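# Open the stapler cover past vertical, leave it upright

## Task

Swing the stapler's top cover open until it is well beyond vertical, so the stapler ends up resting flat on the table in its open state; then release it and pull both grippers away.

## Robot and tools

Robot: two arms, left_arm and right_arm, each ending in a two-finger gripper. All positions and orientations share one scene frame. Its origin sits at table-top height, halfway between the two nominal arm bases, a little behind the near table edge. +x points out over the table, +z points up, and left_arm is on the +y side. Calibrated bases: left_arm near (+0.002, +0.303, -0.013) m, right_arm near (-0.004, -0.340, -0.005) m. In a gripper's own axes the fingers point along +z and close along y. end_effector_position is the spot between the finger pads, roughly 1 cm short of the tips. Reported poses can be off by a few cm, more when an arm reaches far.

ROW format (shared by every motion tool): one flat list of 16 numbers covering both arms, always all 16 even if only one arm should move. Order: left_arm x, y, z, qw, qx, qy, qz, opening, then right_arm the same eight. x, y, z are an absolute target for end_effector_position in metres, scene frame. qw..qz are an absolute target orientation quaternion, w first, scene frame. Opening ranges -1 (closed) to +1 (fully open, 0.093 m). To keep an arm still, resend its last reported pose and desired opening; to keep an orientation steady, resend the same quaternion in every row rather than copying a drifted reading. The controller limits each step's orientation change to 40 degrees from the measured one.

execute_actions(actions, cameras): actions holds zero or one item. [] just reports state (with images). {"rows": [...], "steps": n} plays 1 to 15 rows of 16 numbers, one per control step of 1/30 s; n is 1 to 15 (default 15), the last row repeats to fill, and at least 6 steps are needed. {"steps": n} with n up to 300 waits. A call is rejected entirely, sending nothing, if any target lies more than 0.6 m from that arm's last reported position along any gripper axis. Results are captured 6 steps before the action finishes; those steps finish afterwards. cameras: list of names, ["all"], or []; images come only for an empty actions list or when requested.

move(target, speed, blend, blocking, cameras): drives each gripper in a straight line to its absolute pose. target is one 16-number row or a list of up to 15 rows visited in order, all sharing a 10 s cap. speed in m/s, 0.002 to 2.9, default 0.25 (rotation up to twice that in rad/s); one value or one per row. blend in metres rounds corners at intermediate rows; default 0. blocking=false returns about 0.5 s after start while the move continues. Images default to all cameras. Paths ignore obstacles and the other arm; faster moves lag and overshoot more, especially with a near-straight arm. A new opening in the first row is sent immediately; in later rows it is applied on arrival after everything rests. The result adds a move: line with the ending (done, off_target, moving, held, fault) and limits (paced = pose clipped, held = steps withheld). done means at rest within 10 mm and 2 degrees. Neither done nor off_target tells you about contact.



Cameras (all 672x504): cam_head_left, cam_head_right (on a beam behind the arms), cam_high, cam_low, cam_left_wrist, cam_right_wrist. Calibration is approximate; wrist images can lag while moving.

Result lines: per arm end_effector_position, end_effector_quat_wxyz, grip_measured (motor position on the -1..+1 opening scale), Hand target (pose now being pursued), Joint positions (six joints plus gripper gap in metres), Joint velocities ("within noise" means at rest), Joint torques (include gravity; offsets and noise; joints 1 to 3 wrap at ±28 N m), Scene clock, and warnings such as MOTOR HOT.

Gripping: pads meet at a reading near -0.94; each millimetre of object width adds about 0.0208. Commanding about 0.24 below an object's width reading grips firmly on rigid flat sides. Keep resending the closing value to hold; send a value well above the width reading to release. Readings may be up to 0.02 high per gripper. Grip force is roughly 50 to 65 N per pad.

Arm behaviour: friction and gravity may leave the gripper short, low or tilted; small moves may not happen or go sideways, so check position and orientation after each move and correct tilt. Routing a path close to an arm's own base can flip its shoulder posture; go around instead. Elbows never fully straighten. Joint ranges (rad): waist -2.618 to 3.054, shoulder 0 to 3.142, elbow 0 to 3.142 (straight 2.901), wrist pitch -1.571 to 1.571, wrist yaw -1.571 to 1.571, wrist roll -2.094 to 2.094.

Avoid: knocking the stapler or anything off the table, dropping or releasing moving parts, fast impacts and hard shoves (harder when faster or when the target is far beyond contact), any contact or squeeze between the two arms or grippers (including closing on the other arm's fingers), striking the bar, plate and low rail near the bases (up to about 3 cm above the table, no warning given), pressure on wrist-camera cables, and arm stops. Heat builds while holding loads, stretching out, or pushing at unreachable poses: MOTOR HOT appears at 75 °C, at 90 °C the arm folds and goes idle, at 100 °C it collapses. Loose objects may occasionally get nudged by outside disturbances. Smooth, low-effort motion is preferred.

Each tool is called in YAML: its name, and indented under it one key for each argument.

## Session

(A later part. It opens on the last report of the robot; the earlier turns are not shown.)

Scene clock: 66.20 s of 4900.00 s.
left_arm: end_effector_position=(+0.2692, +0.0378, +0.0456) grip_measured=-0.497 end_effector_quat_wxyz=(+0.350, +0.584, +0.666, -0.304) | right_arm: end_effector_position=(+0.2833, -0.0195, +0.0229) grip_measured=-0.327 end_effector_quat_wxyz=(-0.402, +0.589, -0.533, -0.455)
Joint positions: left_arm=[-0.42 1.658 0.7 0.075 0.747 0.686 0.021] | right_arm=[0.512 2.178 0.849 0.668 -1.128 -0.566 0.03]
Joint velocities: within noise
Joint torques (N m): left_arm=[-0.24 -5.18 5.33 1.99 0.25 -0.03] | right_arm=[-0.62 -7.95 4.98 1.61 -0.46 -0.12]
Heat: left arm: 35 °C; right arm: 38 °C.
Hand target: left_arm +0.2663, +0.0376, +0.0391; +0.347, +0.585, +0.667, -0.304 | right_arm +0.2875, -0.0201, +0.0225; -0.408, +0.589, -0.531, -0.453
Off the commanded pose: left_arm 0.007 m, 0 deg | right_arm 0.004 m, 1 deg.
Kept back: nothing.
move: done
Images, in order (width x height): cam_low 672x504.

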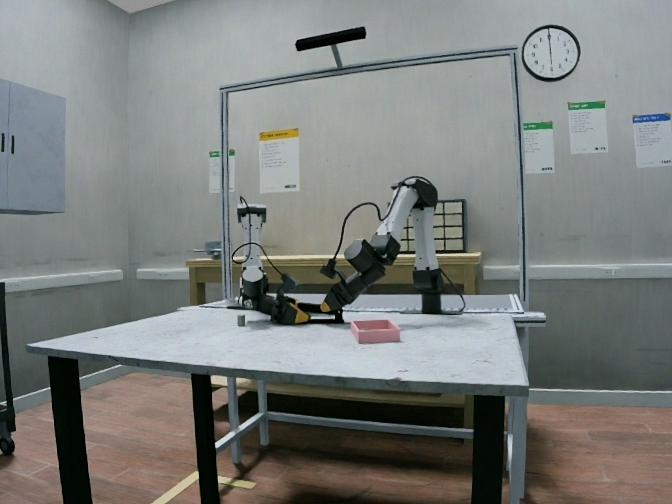

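move:
  target:
    - [0.2665,0.0375,0.039,0.3471,0.5848,0.6669,-0.3044,-0.3,0.2875,-0.020,0.0225,0.4080,-0.5894,0.5310,0.4528,-0.55]
  cameras: []

move:
  target:
    - [0.267,0.0395,0.044,0.3471,0.5848,0.6669,-0.3044,1,0.2875,-0.020,0.0225,0.4080,-0.5894,0.5310,0.4528,-0.55]
    - [0.258,0.13,0.115,0.3471,0.5848,0.6669,-0.3044,1,0.2875,-0.020,0.0225,0.4080,-0.5894,0.5310,0.4528,-0.55]
    - [0.257,0.16,0.06,0.4577,0.5231,0.5965,-0.4014,1,0.2875,-0.020,0.0225,0.4080,-0.5894,0.5310,0.4528,-0.55]
  speed: [0.05,0.1,0.1]

Scene clock: 72.10 s of 4900.00 s.
left_arm: end_effector_position=(+0.2696, +0.0376, +0.0459) grip_measured=-0.302 end_effector_quat_wxyz=(+0.351, +0.585, +0.665, -0.304) | right_arm: end_effector_position=(+0.2834, -0.0197, +0.0229) grip_measured=-0.327 end_effector_quat_wxyz=(-0.402, +0.589, -0.533, -0.455)
Joint positions: left_arm=[-0.42 1.658 0.7 0.079 0.747 0.686 0.031] | right_arm=[0.511 2.178 0.849 0.667 -1.128 -0.567 0.03]
Joint velocities: within noise
Joint torques (N m): left_arm=[-0.28 -5.24 5.34 1.98 0.24 -0.03] | right_arm=[-0.51 -7.99 5.05 1.62 -0.43 -0.12]
Heat: left arm: 35 °C; right arm: 39 °C.
Hand target: left_arm +0.2663, +0.0376, +0.0391; +0.347, +0.585, +0.667, -0.304 | right_arm +0.2875, -0.0201, +0.0225; -0.408, +0.589, -0.531, -0.453
Off the commanded pose: left_arm 0.008 m, 0 deg | right_arm 0.004 m, 1 deg.
Kept back: nothing.
move: done
No camera images: "cameras" was empty.

Scene clock: 76.27 s of 4900.00 s.
left_arm: end_effector_position=(+0.2572, +0.1596, +0.0607) grip_measured=+1.000 end_effector_quat_wxyz=(+0.448, +0.522, +0.605, -0.402) | right_arm: end_effector_position=(+0.2834, -0.0197, +0.0229) grip_measured=-0.327 end_effector_quat_wxyz=(-0.402, +0.589, -0.533, -0.455)
Joint positions: left_arm=[0.127 1.688 0.628 -0.335 1.291 1.363 0.093] | right_arm=[0.511 2.178 0.849 0.667 -1.128 -0.567 0.03]
Joint velocities: within noise
Joint torques (N m): left_arm=[0.81 -4.62 4.55 0.91 0.79 0.11] | right_arm=[-0.5 -7.91 4.98 1.62 -0.47 -0.11]
Heat: left arm: 35 °C; right arm: 39 °C.
Hand target: left_arm +0.2569, +0.1601, +0.0600; +0.457, +0.523, +0.597, -0.401 | right_arm +0.2875, -0.0201, +0.0225; -0.408, +0.589, -0.531, -0.453
Off the commanded pose: left_arm 0.001 m, 1 deg | right_arm 0.004 m, 1 deg.
Kept back: nothing.
move: done
camera_calibration:
cam_left_wrist: T_world_to_cam=[[-0.989763, -0.141636, 0.0175468, 0.276942], [-0.107063, 0.655555, -0.747519, 0.00412742], [0.0943727, -0.741746, -0.664009, 0.218444], [0, 0, 0, 1]] pos_world=[0.253934, 0.198549, 0.143274]
cam_right_wrist: T_world_to_cam=[[0.994753, 0.0932389, -0.042102, -0.276934], [0.0277998, -0.642413, -0.765854, 0.03819], [-0.0984543, 0.760666, -0.641634, 0.138812], [0, 0, 0, 1]] pos_world=[0.288086, -0.055235, 0.106655]

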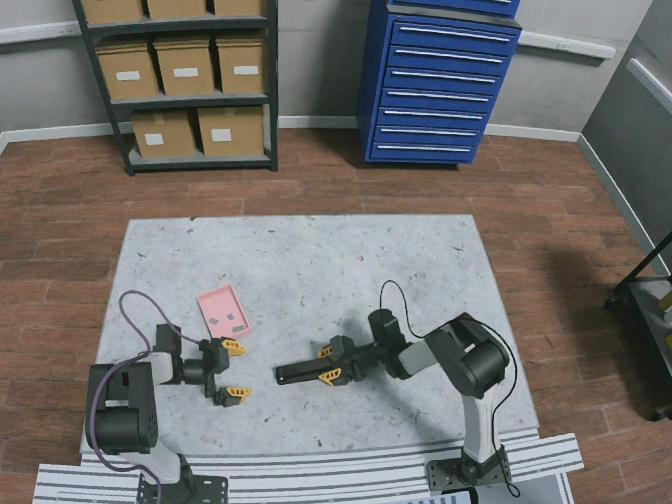

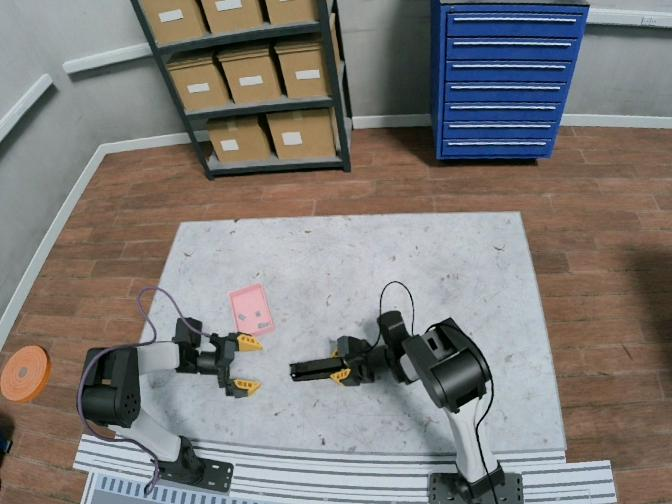

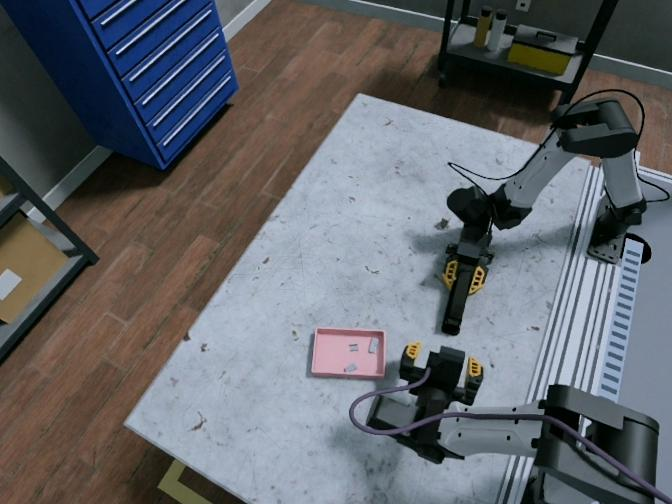

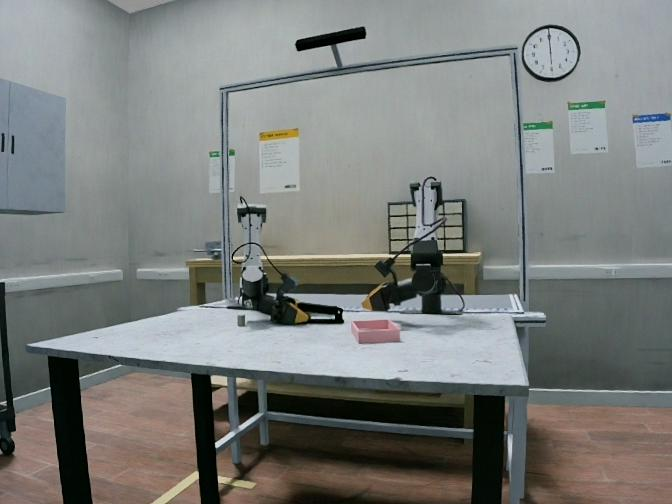

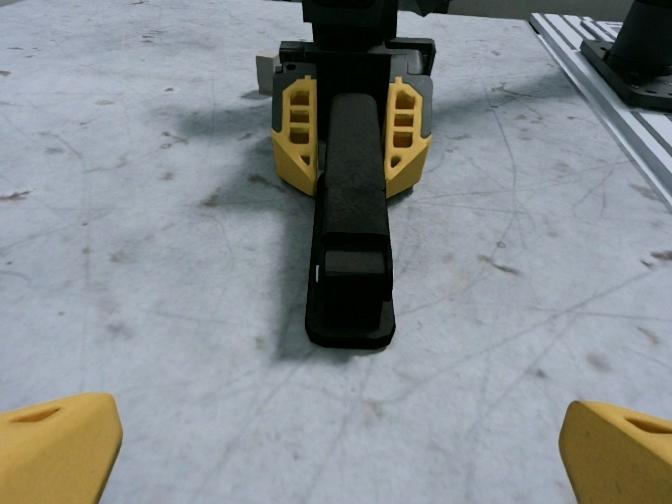

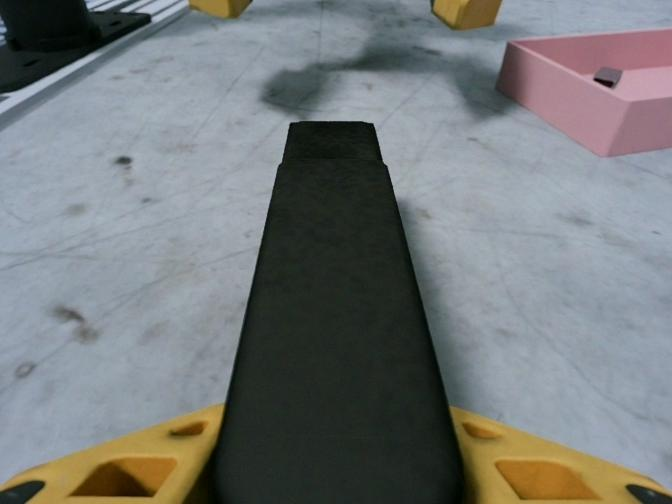

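move:
  target:
    - [0.2645,0.055,0.03,0.4577,0.5231,0.5965,-0.4014,1,0.2875,-0.020,0.0225,0.4080,-0.5894,0.5310,0.4528,-0.55]
  speed: 0.08
  cameras: ["cam_low","cam_left_wrist"]

zoom_image:
  camera: "cam_low"
  region: [280, 260, 400, 350]

Scene clock: 78.73 s of 4900.00 s.
left_arm: end_effector_position=(+0.2652, +0.0545, +0.0341) grip_measured=+1.000 end_effector_quat_wxyz=(+0.457, +0.526, +0.591, -0.406) | right_arm: end_effector_position=(+0.2834, -0.0197, +0.0229) grip_measured=-0.327 end_effector_quat_wxyz=(-0.402, +0.589, -0.533, -0.455)
Joint positions: left_arm=[-0.287 1.911 0.453 0.93 1.056 0.463 0.093] | right_arm=[0.511 2.178 0.849 0.667 -1.128 -0.567 0.03]
Joint velocities: within noise
Joint torques (N m): left_arm=[-0.1 -5.6 3.3 2.18 0.01 -0.04] | right_arm=[-0.49 -7.94 4.96 1.62 -0.44 -0.08]
Heat: left arm: 35 °C; right arm: 39 °C.
Hand target: left_arm +0.2644, +0.0551, +0.0300; +0.457, +0.523, +0.597, -0.401 | right_arm +0.2875, -0.0201, +0.0225; -0.408, +0.589, -0.531, -0.453
Off the commanded pose: left_arm 0.004 m, 1 deg | right_arm 0.004 m, 1 deg.
Kept back: nothing.
move: done
camera_calibration:
cam_left_wrist: T_world_to_cam=[[-0.991996, -0.126272, 0.0000636331, 0.270708], [-0.0815668, 0.640407, -0.763692, 0.0485792], [0.0963921, -0.757585, -0.64558, 0.121815], [0, 0, 0, 1]] pos_world=[0.260762, 0.0953571, 0.115723]
Images, in order (width x height): cam_low 672x504, cam_left_wrist 672x504.

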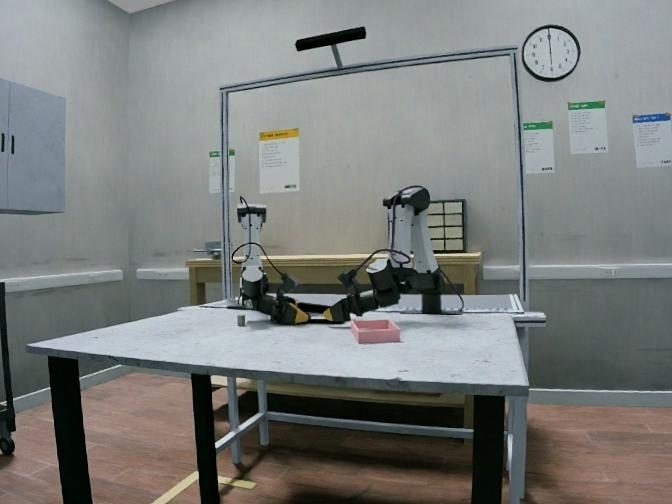

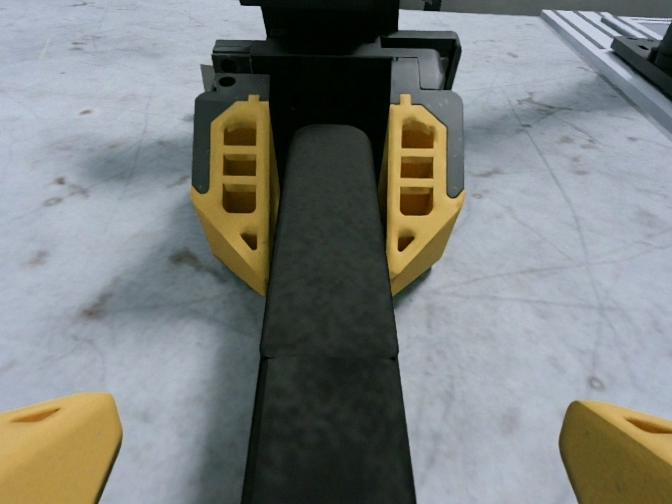

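Scaled by 4.200.

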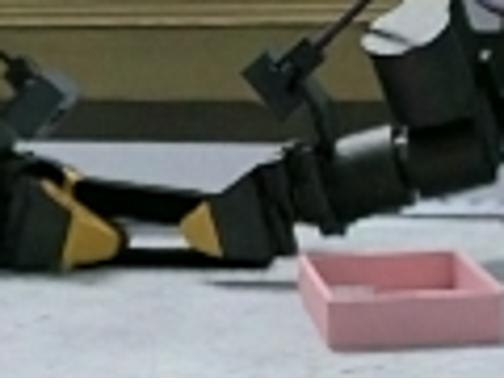

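move:
  target:
    - [0.267,0.050,0.023,0.4577,0.5231,0.5965,-0.4014,1,0.2875,-0.020,0.0225,0.4080,-0.5894,0.5310,0.4528,-0.55]
  speed: 0.06
  cameras: ["cam_low","cam_left_wrist"]

zoom_image:
  camera: "cam_low"
  region: [280, 260, 400, 350]

Scene clock: 79.87 s of 4900.00 s.
left_arm: end_effector_position=(+0.2642, +0.0514, +0.0241) grip_measured=+1.000 end_effector_quat_wxyz=(+0.452, +0.523, +0.596, -0.408) | right_arm: end_effector_position=(+0.2834, -0.0197, +0.0229) grip_measured=-0.327 end_effector_quat_wxyz=(-0.402, +0.589, -0.533, -0.455)
Joint positions: left_arm=[-0.3 1.963 0.453 0.981 1.043 0.446 0.093] | right_arm=[0.511 2.178 0.849 0.667 -1.128 -0.567 0.03]
Joint velocities: within noise
Joint torques (N m): left_arm=[-0.31 -5.65 4.19 2.21 -0.02 -0.04] | right_arm=[-0.61 -7.95 5.01 1.64 -0.44 -0.1]
Heat: left arm: 35 °C; right arm: 39 °C.
Hand target: left_arm +0.2670, +0.0501, +0.0231; +0.457, +0.523, +0.597, -0.401 | right_arm +0.2875, -0.0201, +0.0225; -0.408, +0.589, -0.531, -0.453
Off the commanded pose: left_arm 0.003 m, 1 deg | right_arm 0.004 m, 1 deg.
Kept back: nothing.
move: done
camera_calibration:
cam_left_wrist: T_world_to_cam=[[-0.991654, -0.12827, 0.0130099, 0.268992], [-0.0932057, 0.643517, -0.759736, 0.0456736], [0.0890789, -0.754607, -0.650102, 0.114952], [0, 0, 0, 1]] pos_world=[0.260764, 0.0918554, 0.105931]
Images, in order (width x height): cam_low 672x504, cam_left_wrist 672x504.

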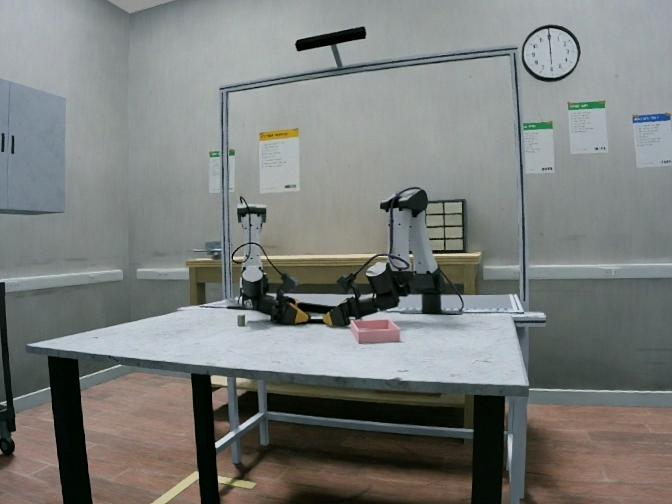

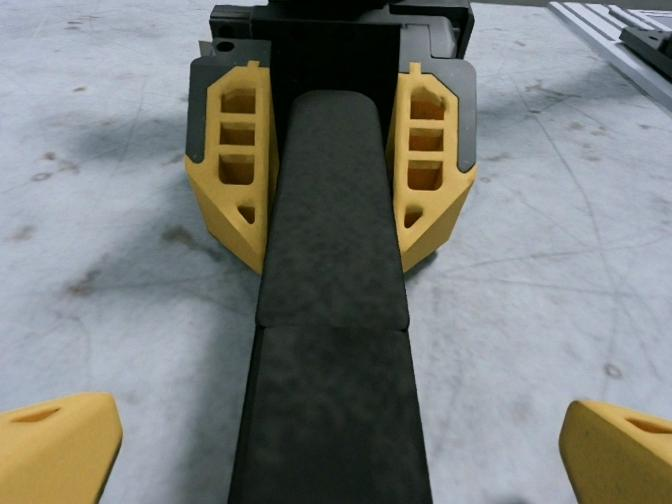

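Scaled by 4.200.

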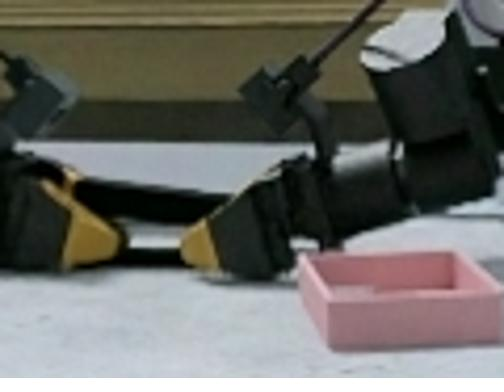

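move:
  target:
    - [0.271,0.049,0.027,0.4577,0.5231,0.5965,-0.4014,1,0.2875,-0.020,0.0225,0.4080,-0.5894,0.5310,0.4528,-0.55]
  speed: 0.06
  cameras: ["cam_low","cam_left_wrist"]

zoom_image:
  camera: "cam_low"
  region: [280, 260, 400, 350]

Scene clock: 80.93 s of 4900.00 s.
left_arm: end_effector_position=(+0.2645, +0.0512, +0.0246) grip_measured=+1.000 end_effector_quat_wxyz=(+0.453, +0.524, +0.595, -0.407) | right_arm: end_effector_position=(+0.2834, -0.0197, +0.0229) grip_measured=-0.327 end_effector_quat_wxyz=(-0.402, +0.589, -0.533, -0.455)
Joint positions: left_arm=[-0.301 1.963 0.453 0.986 1.043 0.445 0.093] | right_arm=[0.511 2.178 0.849 0.667 -1.128 -0.567 0.03]
Joint velocities: within noise
Joint torques (N m): left_arm=[-0.01 -6.82 5.79 1.84 0 -0.03] | right_arm=[-0.47 -7.97 5.11 1.6 -0.44 -0.12]
Heat: left arm: 35 °C; right arm: 39 °C.
Hand target: left_arm +0.2710, +0.0491, +0.0271; +0.458, +0.523, +0.596, -0.401 | right_arm +0.2875, -0.0201, +0.0225; -0.408, +0.589, -0.531, -0.453
Off the commanded pose: left_arm 0.007 m, 1 deg | right_arm 0.004 m, 1 deg.
Kept back: nothing.
move: done
camera_calibration:
cam_left_wrist: T_world_to_cam=[[-0.991608, -0.128877, 0.010193, 0.269412], [-0.0913315, 0.642555, -0.760777, 0.0458348], [0.0914968, -0.755323, -0.648934, 0.114503], [0, 0, 0, 1]] pos_world=[0.260861, 0.0917562, 0.106429]
Images, in order (width x height): cam_low 672x504, cam_left_wrist 672x504.

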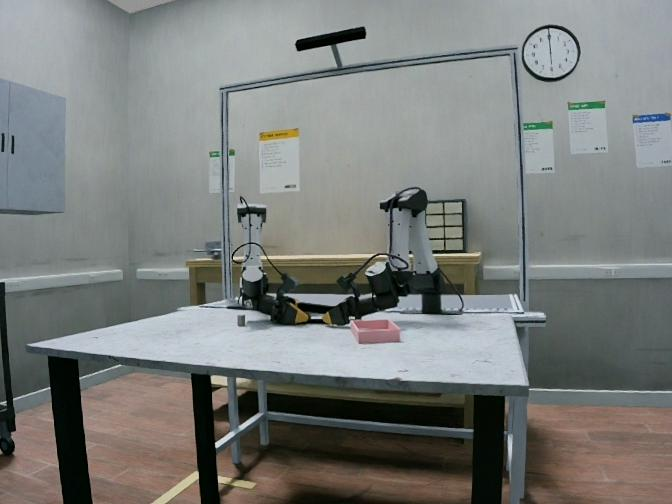

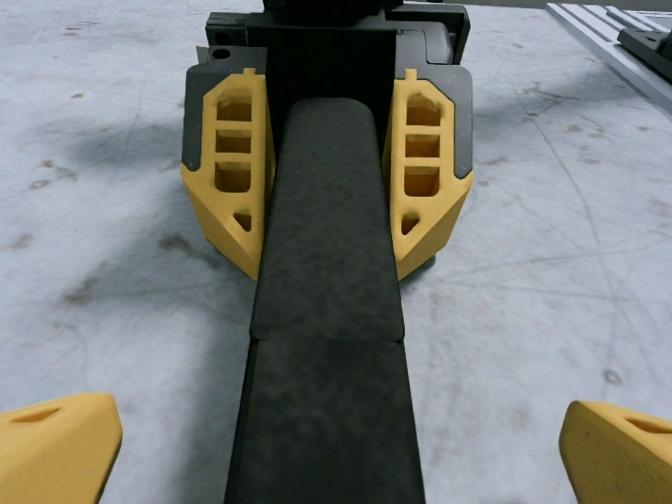

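Scaled by 4.200.

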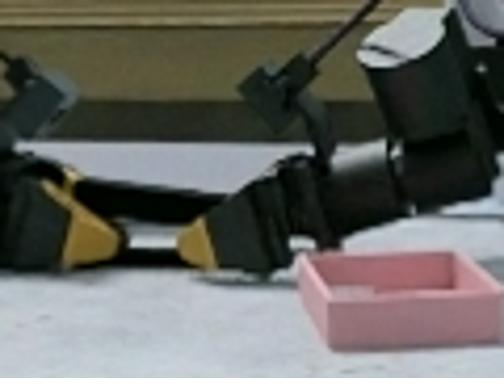

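move:
  target:
    - [0.275,0.049,0.029,0.4577,0.5231,0.5965,-0.4014,1,0.2875,-0.020,0.0225,0.4080,-0.5894,0.5310,0.4528,-0.55]
  speed: 0.06
  cameras: ["cam_low","cam_left_wrist"]

zoom_image:
  camera: "cam_low"
  region: [280, 260, 400, 350]

Scene clock: 81.90 s of 4900.00 s.
left_arm: end_effector_position=(+0.2681, +0.0499, +0.0258) grip_measured=+1.000 end_effector_quat_wxyz=(+0.453, +0.523, +0.595, -0.408) | right_arm: end_effector_position=(+0.2834, -0.0197, +0.0229) grip_measured=-0.327 end_effector_quat_wxyz=(-0.402, +0.589, -0.533, -0.455)
Joint positions: left_arm=[-0.301 1.963 0.469 0.969 1.043 0.445 0.093] | right_arm=[0.511 2.178 0.849 0.667 -1.128 -0.567 0.03]
Joint velocities: within noise
Joint torques (N m): left_arm=[0.49 -7.25 5.94 1.77 0.06 0.01] | right_arm=[-0.58 -8.06 5.03 1.59 -0.44 -0.12]
Heat: left arm: 36 °C; right arm: 39 °C.
Hand target: left_arm +0.2750, +0.0491, +0.0291; +0.458, +0.523, +0.597, -0.401 | right_arm +0.2875, -0.0201, +0.0225; -0.408, +0.589, -0.531, -0.453
Off the commanded pose: left_arm 0.008 m, 1 deg | right_arm 0.004 m, 1 deg.
Kept back: nothing.
move: done
camera_calibration:
cam_left_wrist: T_world_to_cam=[[-0.99159, -0.128957, 0.010886, 0.27273], [-0.0919226, 0.642611, -0.760659, 0.0480505], [0.0910966, -0.755263, -0.649061, 0.114084], [0, 0, 0, 1]] pos_world=[0.264461, 0.0904561, 0.107629]
Images, in order (width x height): cam_low 672x504, cam_left_wrist 672x504.

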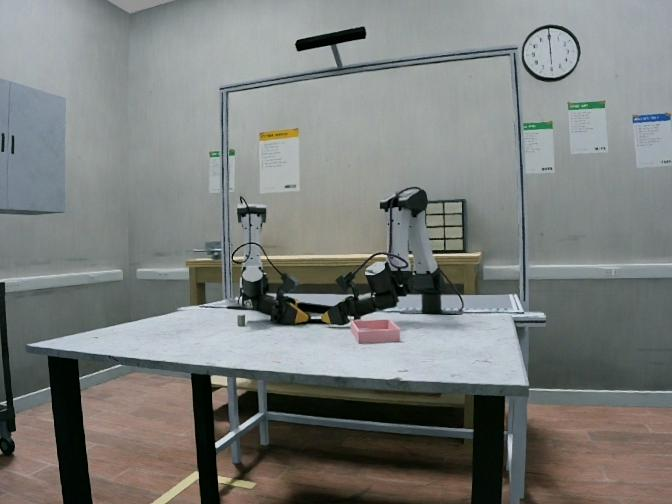

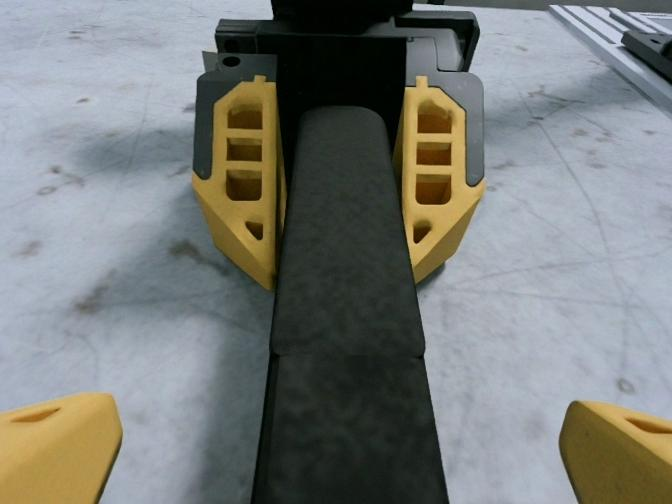

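Scaled by 4.200.

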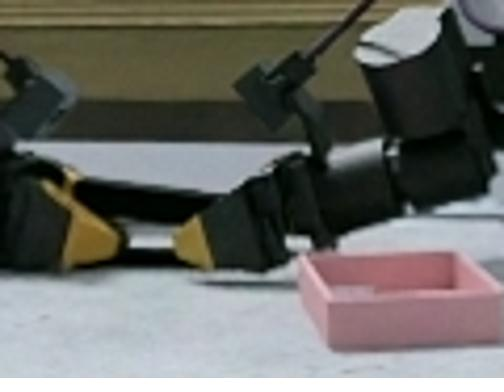

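move:
  target:
    - [0.274,0.049,0.029,0.4577,0.5231,0.5965,-0.4014,-0.2,0.2875,-0.020,0.0225,0.4080,-0.5894,0.5310,0.4528,-0.55]
  cameras: ["cam_left_wrist"]

move:
  target:
    - [0.274,0.049,0.029,0.4577,0.5231,0.5965,-0.4014,-0.3,0.2875,-0.020,0.0225,0.4080,-0.5894,0.5310,0.4528,-0.55]
  cameras: []

move:
  target:
    - [0.274,0.049,0.029,0.4577,0.5231,0.5965,-0.4014,-0.4,0.2875,-0.020,0.0225,0.4080,-0.5894,0.5310,0.4528,-0.55]
  cameras: ["cam_left_wrist","cam_low"]

zoom_image:
  camera: "cam_low"
  region: [280, 260, 400, 350]

Scene clock: 83.17 s of 4900.00 s.
left_arm: end_effector_position=(+0.2680, +0.0499, +0.0256) grip_measured=-0.198 end_effector_quat_wxyz=(+0.453, +0.523, +0.596, -0.408) | right_arm: end_effector_position=(+0.2834, -0.0197, +0.0229) grip_measured=-0.327 end_effector_quat_wxyz=(-0.402, +0.589, -0.533, -0.455)
Joint positions: left_arm=[-0.301 1.963 0.469 0.967 1.043 0.445 0.036] | right_arm=[0.511 2.178 0.849 0.667 -1.128 -0.567 0.03]
Joint velocities: within noise
Joint torques (N m): left_arm=[0.36 -7.39 5.55 1.8 0.04 0] | right_arm=[-0.57 -7.94 4.94 1.61 -0.45 -0.1]
Heat: left arm: 36 °C; right arm: 39 °C.
Hand target: left_arm +0.2740, +0.0491, +0.0291; +0.458, +0.523, +0.596, -0.401 | right_arm +0.2875, -0.0201, +0.0225; -0.408, +0.589, -0.531, -0.453
Off the commanded pose: left_arm 0.007 m, 1 deg | right_arm 0.004 m, 1 deg.
Kept back: nothing.
move: done
camera_calibration:
cam_left_wrist: T_world_to_cam=[[-0.991572, -0.128942, 0.012631, 0.272539], [-0.0933114, 0.643114, -0.760064, 0.0481575], [0.0898812, -0.754837, -0.649725, 0.114309], [0, 0, 0, 1]] pos_world=[0.264462, 0.0904558, 0.10743]
Images, in order (width x height): cam_left_wrist 672x504.

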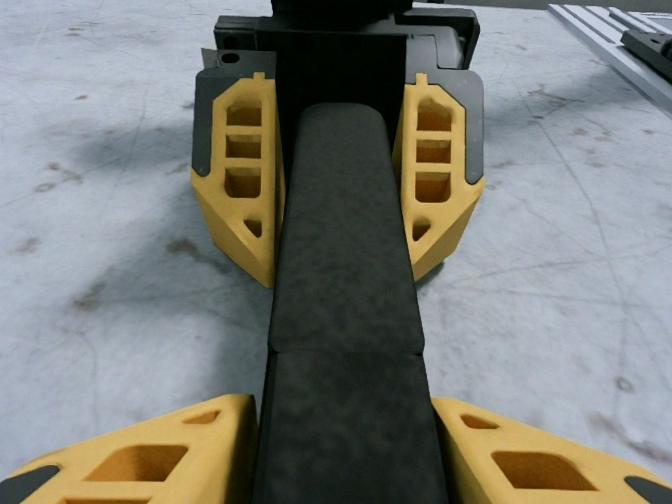

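Scene clock: 83.87 s of 4900.00 s.
left_arm: end_effector_position=(+0.2680, +0.0499, +0.0256) grip_measured=-0.298 end_effector_quat_wxyz=(+0.453, +0.523, +0.596, -0.408) | right_arm: end_effector_position=(+0.2834, -0.0197, +0.0229) grip_measured=-0.327 end_effector_quat_wxyz=(-0.402, +0.589, -0.533, -0.455)
Joint positions: left_arm=[-0.301 1.963 0.469 0.967 1.043 0.445 0.031] | right_arm=[0.511 2.178 0.849 0.667 -1.128 -0.567 0.03]
Joint velocities: within noise
Joint torques (N m): left_arm=[0.38 -7.38 5.57 1.79 0.04 0.01] | right_arm=[-0.54 -7.88 5.01 1.6 -0.45 -0.08]
Heat: left arm: 36 °C; right arm: 39 °C.
Hand target: left_arm +0.2740, +0.0491, +0.0291; +0.458, +0.523, +0.596, -0.401 | right_arm +0.2875, -0.0201, +0.0225; -0.408, +0.589, -0.531, -0.453
Off the commanded pose: left_arm 0.007 m, 1 deg | right_arm 0.004 m, 1 deg.
Kept back: nothing.
move: done
No camera images: "cameras" was empty.

Scene clock: 84.57 s of 4900.00 s.
left_arm: end_effector_position=(+0.2679, +0.0499, +0.0256) grip_measured=-0.392 end_effector_quat_wxyz=(+0.453, +0.523, +0.596, -0.408) | right_arm: end_effector_position=(+0.2837, -0.0197, +0.0227) grip_measured=-0.327 end_effector_quat_wxyz=(-0.402, +0.589, -0.534, -0.454)
Joint positions: left_arm=[-0.301 1.963 0.469 0.967 1.043 0.445 0.026] | right_arm=[0.511 2.178 0.849 0.667 -1.126 -0.567 0.03]
Joint velocities: within noise
Joint torques (N m): left_arm=[0.38 -7.38 5.55 1.8 0.04 0] | right_arm=[-0.59 -7.97 5.15 1.6 -0.45 -0.11]
Heat: left arm: 36 °C; right arm: 39 °C.
Hand target: left_arm +0.2740, +0.0491, +0.0291; +0.458, +0.523, +0.596, -0.401 | right_arm +0.2875, -0.0201, +0.0225; -0.408, +0.589, -0.531, -0.452
Off the commanded pose: left_arm 0.007 m, 1 deg | right_arm 0.004 m, 1 deg.
Kept back: nothing.
move: done
camera_calibration:
cam_left_wrist: T_world_to_cam=[[-0.991609, -0.128638, 0.0127727, 0.272508], [-0.0931983, 0.642935, -0.760229, 0.0481609], [0.0895825, -0.755041, -0.64953, 0.114385], [0, 0, 0, 1]] pos_world=[0.264463, 0.0904559, 0.107429]
Images, in order (width x height): cam_low 672x504, cam_left_wrist 672x504.

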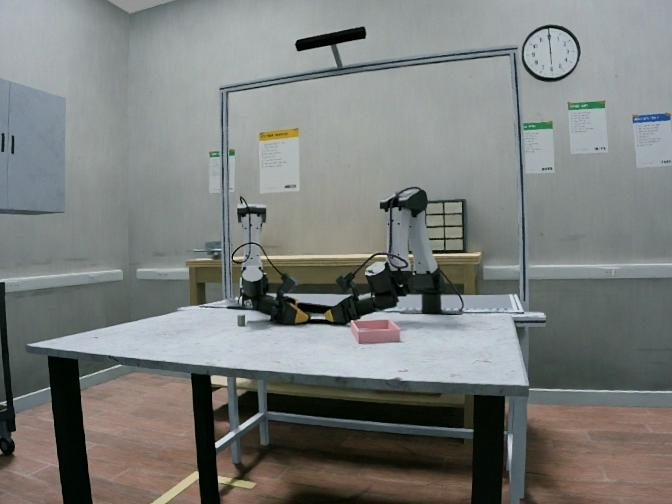

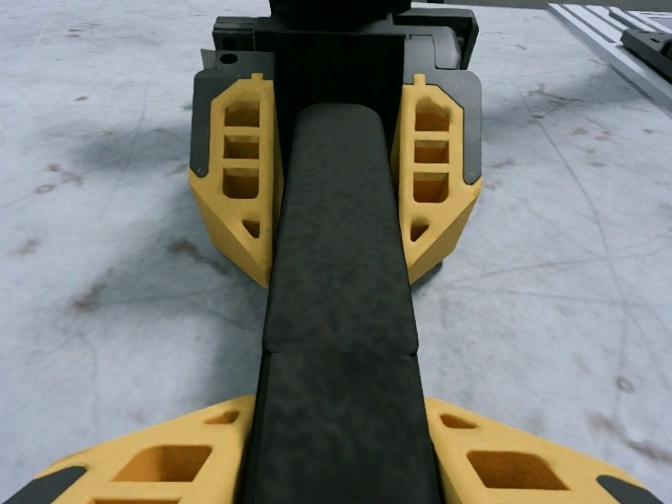

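Scaled by 4.200.

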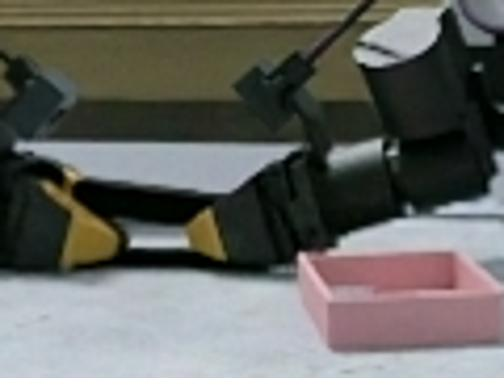

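move:
  target:
    - [0.274,0.049,0.029,0.4577,0.5231,0.5965,-0.4014,-0.1,0.2875,-0.020,0.0225,0.4080,-0.5894,0.5310,0.4528,-0.55]
    - [0.270,0.049,0.0205,0.4577,0.5231,0.5965,-0.4014,-0.1,0.2875,-0.020,0.0225,0.4080,-0.5894,0.5310,0.4528,-0.55]
  speed: 0.05
  cameras: ["cam_left_wrist","cam_low"]

zoom_image:
  camera: "cam_low"
  region: [280, 260, 400, 350]

Scene clock: 86.37 s of 4900.00 s.
left_arm: end_effector_position=(+0.2681, +0.0499, +0.0222) grip_measured=-0.102 end_effector_quat_wxyz=(+0.453, +0.523, +0.596, -0.408) | right_arm: end_effector_position=(+0.2837, -0.0197, +0.0227) grip_measured=-0.327 end_effector_quat_wxyz=(-0.403, +0.589, -0.534, -0.454)
Joint positions: left_arm=[-0.301 1.982 0.469 0.987 1.043 0.445 0.04] | right_arm=[0.511 2.178 0.849 0.667 -1.126 -0.567 0.03]
Joint velocities: within noise
Joint torques (N m): left_arm=[-0.2 -5.81 3.9 2.19 -0.01 -0.03] | right_arm=[-0.43 -7.97 5.04 1.6 -0.46 -0.11]
Heat: left arm: 36 °C; right arm: 39 °C.
Hand target: left_arm +0.2701, +0.0491, +0.0206; +0.457, +0.523, +0.597, -0.401 | right_arm +0.2875, -0.0201, +0.0225; -0.408, +0.589, -0.531, -0.452
Off the commanded pose: left_arm 0.003 m, 1 deg | right_arm 0.004 m, 1 deg.
Kept back: nothing.
move: done
camera_calibration:
cam_left_wrist: T_world_to_cam=[[-0.991573, -0.128996, 0.0119692, 0.272755], [-0.0928108, 0.642872, -0.76033, 0.045499], [0.090385, -0.755033, -0.649427, 0.111944], [0, 0, 0, 1]] pos_world=[0.264561, 0.090456, 0.104029]
Images, in order (width x height): cam_low 672x504, cam_left_wrist 672x504.

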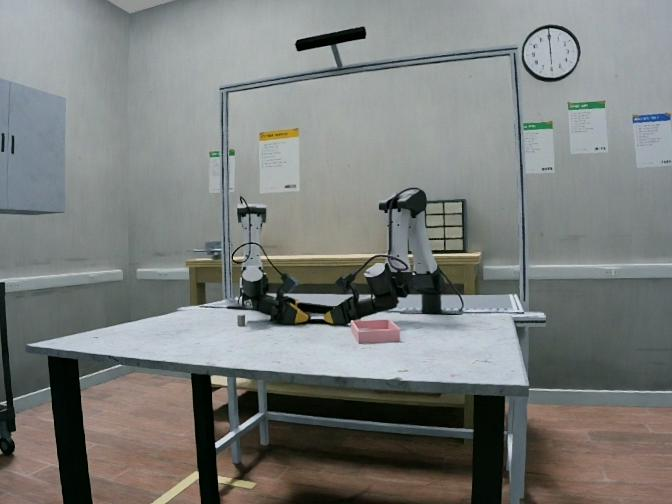

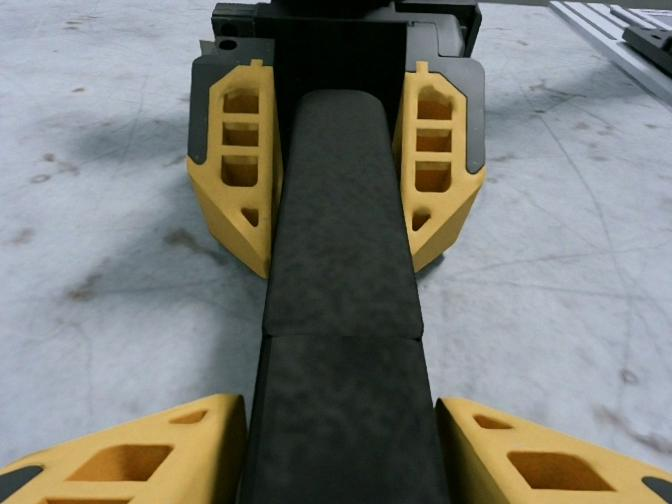

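Scaled by 4.200.

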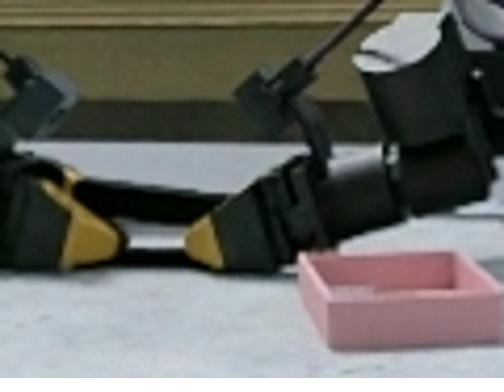

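Good height. Close.

move:
  target:
    - [0.270,0.049,0.0205,0.4577,0.5231,0.5965,-0.4014,-0.28,0.2875,-0.020,0.0225,0.4080,-0.5894,0.5310,0.4528,-0.55]
  cameras: []

move:
  target:
    - [0.270,0.049,0.0205,0.4577,0.5231,0.5965,-0.4014,-0.4,0.2875,-0.020,0.0225,0.4080,-0.5894,0.5310,0.4528,-0.55]
  cameras: []

move:
  target:
    - [0.270,0.049,0.0205,0.4577,0.5231,0.5965,-0.4014,-0.55,0.2875,-0.020,0.0225,0.4080,-0.5894,0.5310,0.4528,-0.55]
  cameras: ["cam_left_wrist","cam_low"]

zoom_image:
  camera: "cam_low"
  region: [280, 260, 400, 350]

Scene clock: 87.43 s of 4900.00 s.
left_arm: end_effector_position=(+0.2686, +0.0498, +0.0227) grip_measured=-0.279 end_effector_quat_wxyz=(+0.454, +0.523, +0.595, -0.407) | right_arm: end_effector_position=(+0.2837, -0.0197, +0.0227) grip_measured=-0.327 end_effector_quat_wxyz=(-0.403, +0.589, -0.534, -0.454)
Joint positions: left_arm=[-0.301 1.982 0.469 0.992 1.042 0.443 0.032] | right_arm=[0.511 2.178 0.849 0.667 -1.126 -0.567 0.03]
Joint velocities: left_arm=[0.007 0.002 -0.007 -0.037 -0.037 -0.154 -0.005] | right_arm=[within noise]
Joint torques (N m): left_arm=[-0.21 -5.81 3.89 2.21 0 -0.01] | right_arm=[-0.43 -7.97 4.94 1.64 -0.47 -0.1]
Heat: left arm: 36 °C; right arm: 40 °C.
Hand target: left_arm +0.2700, +0.0491, +0.0205; +0.457, +0.523, +0.597, -0.401 | right_arm +0.2875, -0.0201, +0.0225; -0.408, +0.589, -0.531, -0.452
Off the commanded pose: left_arm 0.003 m, 1 deg | right_arm 0.004 m, 1 deg.
Kept back: nothing.
move: done
No camera images: "cameras" was empty.

Scene clock: 88.13 s of 4900.00 s.
left_arm: end_effector_position=(+0.2686, +0.0498, +0.0226) grip_measured=-0.323 end_effector_quat_wxyz=(+0.454, +0.523, +0.596, -0.407) | right_arm: end_effector_position=(+0.2837, -0.0197, +0.0227) grip_measured=-0.327 end_effector_quat_wxyz=(-0.403, +0.589, -0.534, -0.454)
Joint positions: left_arm=[-0.301 1.982 0.469 0.992 1.041 0.442 0.03] | right_arm=[0.511 2.178 0.849 0.667 -1.126 -0.567 0.03]
Joint velocities: within noise
Joint torques (N m): left_arm=[-0.18 -5.76 3.9 2.2 0 0] | right_arm=[-0.58 -7.92 4.94 1.62 -0.46 -0.11]
Heat: left arm: 36 °C; right arm: 40 °C.
Hand target: left_arm +0.2700, +0.0491, +0.0205; +0.457, +0.523, +0.597, -0.401 | right_arm +0.2875, -0.0201, +0.0225; -0.408, +0.589, -0.531, -0.452
Off the commanded pose: left_arm 0.003 m, 1 deg | right_arm 0.004 m, 1 deg.
Kept back: nothing.
move: done
No camera images: "cameras" was empty.

Scene clock: 88.83 s of 4900.00 s.
left_arm: end_effector_position=(+0.2687, +0.0499, +0.0226) grip_measured=-0.330 end_effector_quat_wxyz=(+0.454, +0.523, +0.596, -0.407) | right_arm: end_effector_position=(+0.2837, -0.0197, +0.0227) grip_measured=-0.327 end_effector_quat_wxyz=(-0.403, +0.589, -0.534, -0.454)
Joint positions: left_arm=[-0.301 1.982 0.469 0.992 1.041 0.442 0.029] | right_arm=[0.511 2.178 0.849 0.667 -1.126 -0.567 0.03]
Joint velocities: within noise
Joint torques (N m): left_arm=[-0.18 -5.79 3.89 2.21 0.01 0] | right_arm=[-0.51 -8.02 4.93 1.63 -0.5 -0.12]
Heat: left arm: 37 °C; right arm: 40 °C.
Hand target: left_arm +0.2701, +0.0491, +0.0205; +0.457, +0.523, +0.597, -0.401 | right_arm +0.2875, -0.0201, +0.0225; -0.408, +0.589, -0.531, -0.452
Off the commanded pose: left_arm 0.003 m, 1 deg | right_arm 0.004 m, 1 deg.
Kept back: nothing.
move: done
camera_calibration:
cam_left_wrist: T_world_to_cam=[[-0.99131, -0.131167, 0.0100228, 0.27347], [-0.0926509, 0.642066, -0.761031, 0.0459417], [0.0933871, -0.755346, -0.648639, 0.111319], [0, 0, 0, 1]] pos_world=[0.264955, 0.090457, 0.104428]
Images, in order (width x height): cam_low 672x504, cam_left_wrist 672x504.

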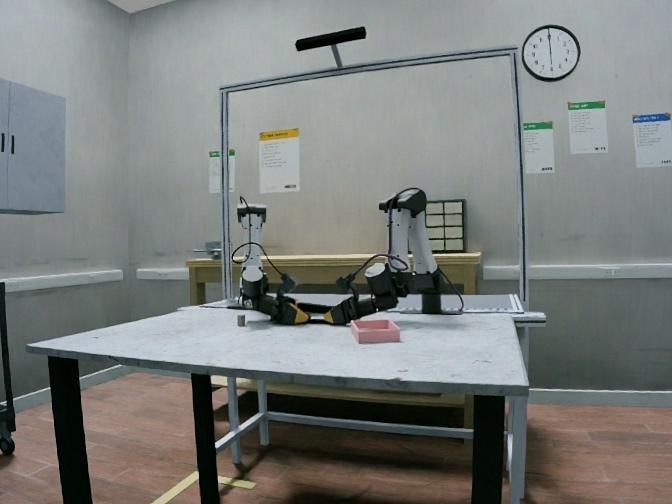

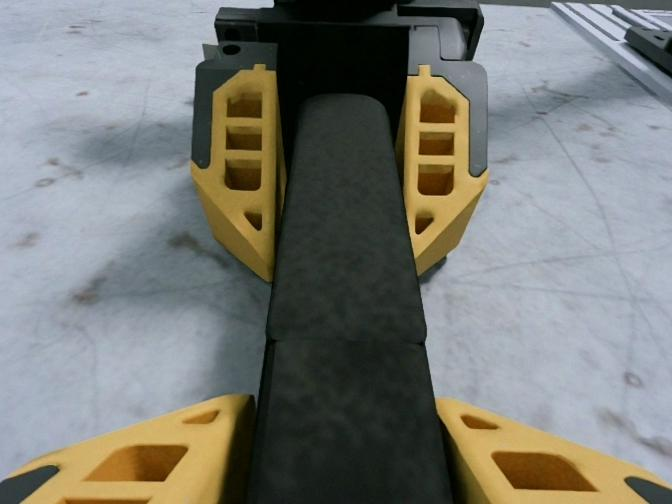

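Scaled by 4.200.

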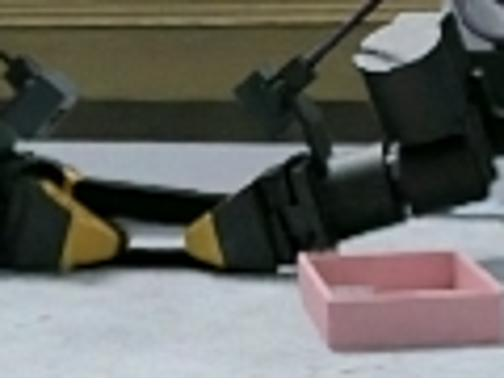

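move:
  target:
    - [0.270,0.049,0.0205,0.4577,0.5231,0.5965,-0.4014,-0.75,0.2875,-0.020,0.0225,0.4080,-0.5894,0.5310,0.4528,-0.1]
  cameras: []

move:
  target:
    - [0.270,0.049,0.0205,0.4577,0.5231,0.5965,-0.4014,-0.75,0.2875,-0.022,0.025,0.4080,-0.5894,0.5310,0.4528,1]
    - [0.270,0.049,0.0205,0.4577,0.5231,0.5965,-0.4014,-0.75,0.295,-0.10,0.05,0.4113,-0.585,0.536,0.4489,1]
    - [0.270,0.049,0.0205,0.4577,0.5231,0.5965,-0.4014,-0.75,0.294,-0.085,0.105,0.3044,-0.6669,0.5848,0.3471,1]
  speed: 0.1

Scene clock: 90.00 s of 4900.00 s.
left_arm: end_effector_position=(+0.2688, +0.0499, +0.0226) grip_measured=-0.332 end_effector_quat_wxyz=(+0.454, +0.523, +0.596, -0.407) | right_arm: end_effector_position=(+0.2837, -0.0197, +0.0227) grip_measured=-0.102 end_effector_quat_wxyz=(-0.403, +0.589, -0.534, -0.454)
Joint positions: left_arm=[-0.301 1.982 0.469 0.992 1.04 0.442 0.029] | right_arm=[0.511 2.178 0.849 0.667 -1.126 -0.567 0.04]
Joint velocities: within noise
Joint torques (N m): left_arm=[-0.18 -5.82 3.9 2.2 0.01 0] | right_arm=[-0.54 -7.95 4.96 1.61 -0.48 -0.12]
Heat: left arm: 37 °C; right arm: 40 °C.
Hand target: left_arm +0.2701, +0.0491, +0.0205; +0.457, +0.523, +0.597, -0.401 | right_arm +0.2875, -0.0201, +0.0225; -0.408, +0.589, -0.531, -0.452
Off the commanded pose: left_arm 0.003 m, 1 deg | right_arm 0.004 m, 1 deg.
Kept back: nothing.
move: done
No camera images: "cameras" was empty.

Scene clock: 93.87 s of 4900.00 s.
left_arm: end_effector_position=(+0.2688, +0.0499, +0.0226) grip_measured=-0.332 end_effector_quat_wxyz=(+0.454, +0.523, +0.596, -0.407) | right_arm: end_effector_position=(+0.2879, -0.0877, +0.0852) grip_measured=+1.000 end_effector_quat_wxyz=(-0.282, +0.654, -0.600, -0.364)
Joint positions: left_arm=[-0.301 1.982 0.469 0.992 1.04 0.442 0.029] | right_arm=[0.384 1.884 1.165 -0.631 -0.941 -1.178 0.093]
Joint velocities: within noise
Joint torques (N m): left_arm=[-0.17 -5.82 3.88 2.21 0.01 -0.01] | right_arm=[0.14 -11.15 8.25 0.6 -0.51 -0.12]
Heat: left arm: 38 °C; right arm: 41 °C.
Hand target: left_arm +0.2701, +0.0491, +0.0205; +0.457, +0.523, +0.597, -0.401 | right_arm +0.2935, -0.0850, +0.1048; -0.305, +0.667, -0.585, -0.347
Off the commanded pose: left_arm 0.003 m, 1 deg | right_arm 0.021 m, 4 deg.
Kept back: nothing.
move: off_target (right_arm)
camera_calibration:
cam_left_wrist: T_world_to_cam=[[-0.991253, -0.131605, 0.00991178, 0.273505], [-0.0928534, 0.642058, -0.761012, 0.045994], [0.0937893, -0.755276, -0.648662, 0.111209], [0, 0, 0, 1]] pos_world=[0.264953, 0.090457, 0.104428]
cam_right_wrist: T_world_to_cam=[[0.99111, 0.0975727, -0.090444, -0.266886], [0.0400161, -0.866954, -0.496779, -0.00406148], [-0.126883, 0.488744, -0.863151, 0.234164], [0, 0, 0, 1]] pos_world=[0.294387, -0.0919267, 0.175963]

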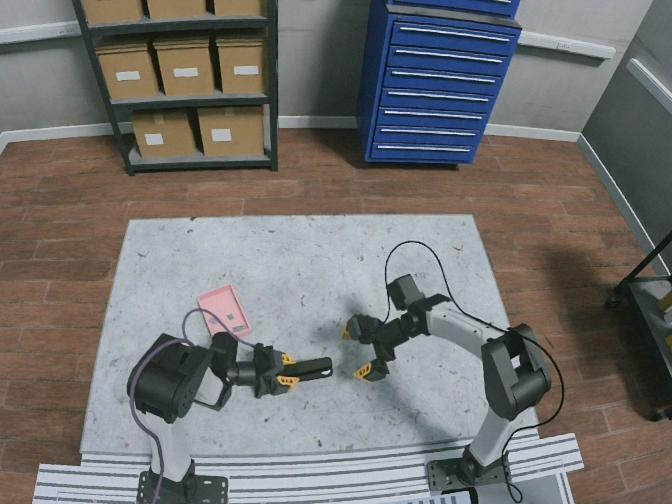

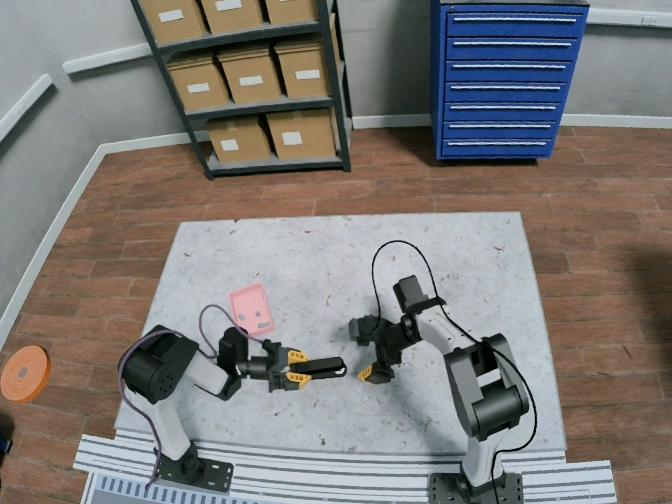

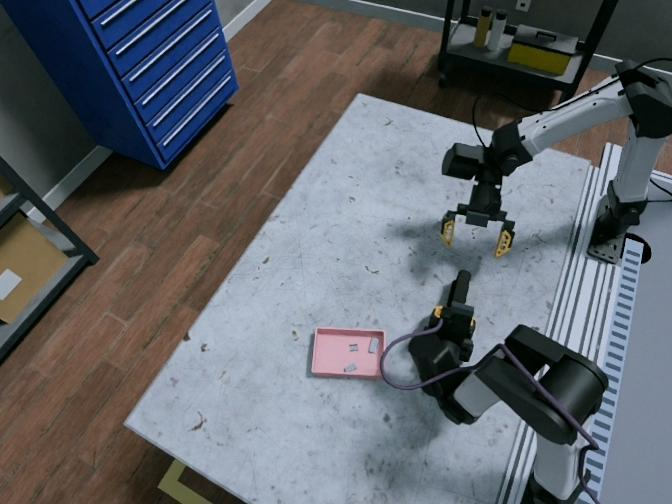

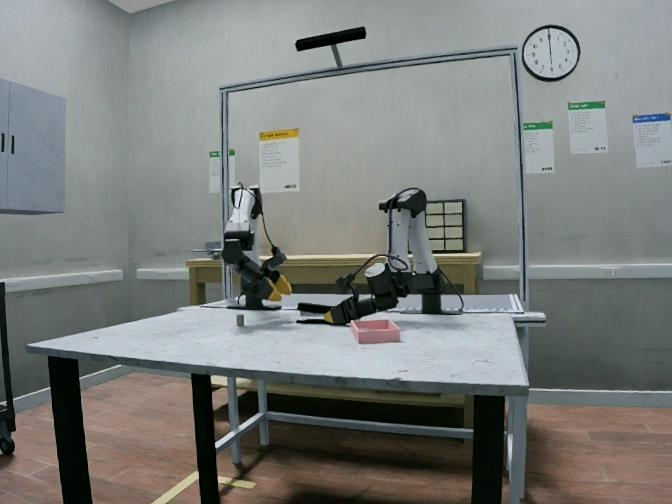

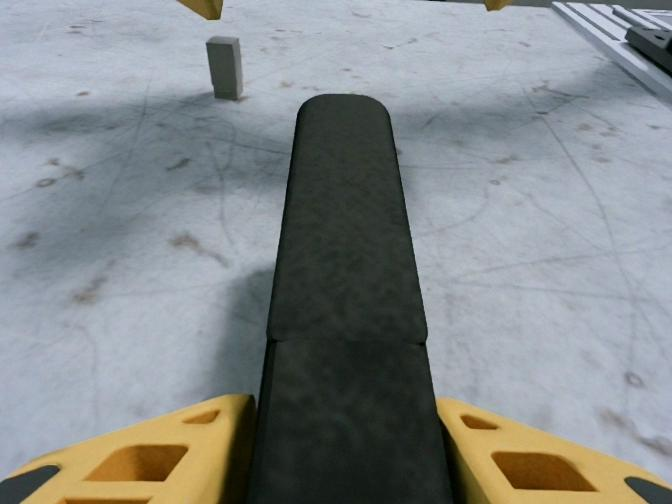

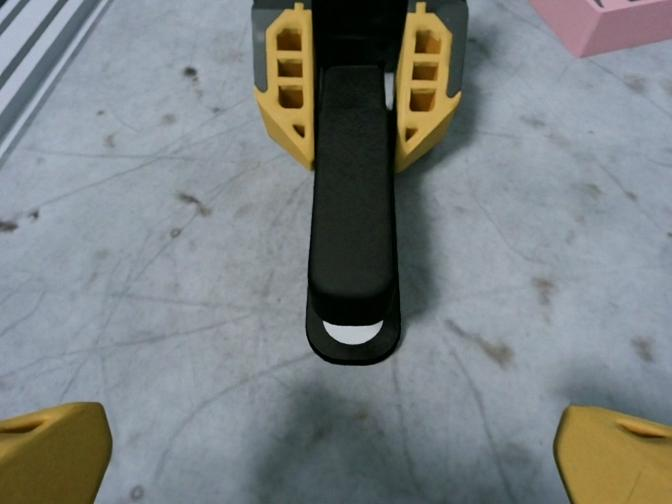

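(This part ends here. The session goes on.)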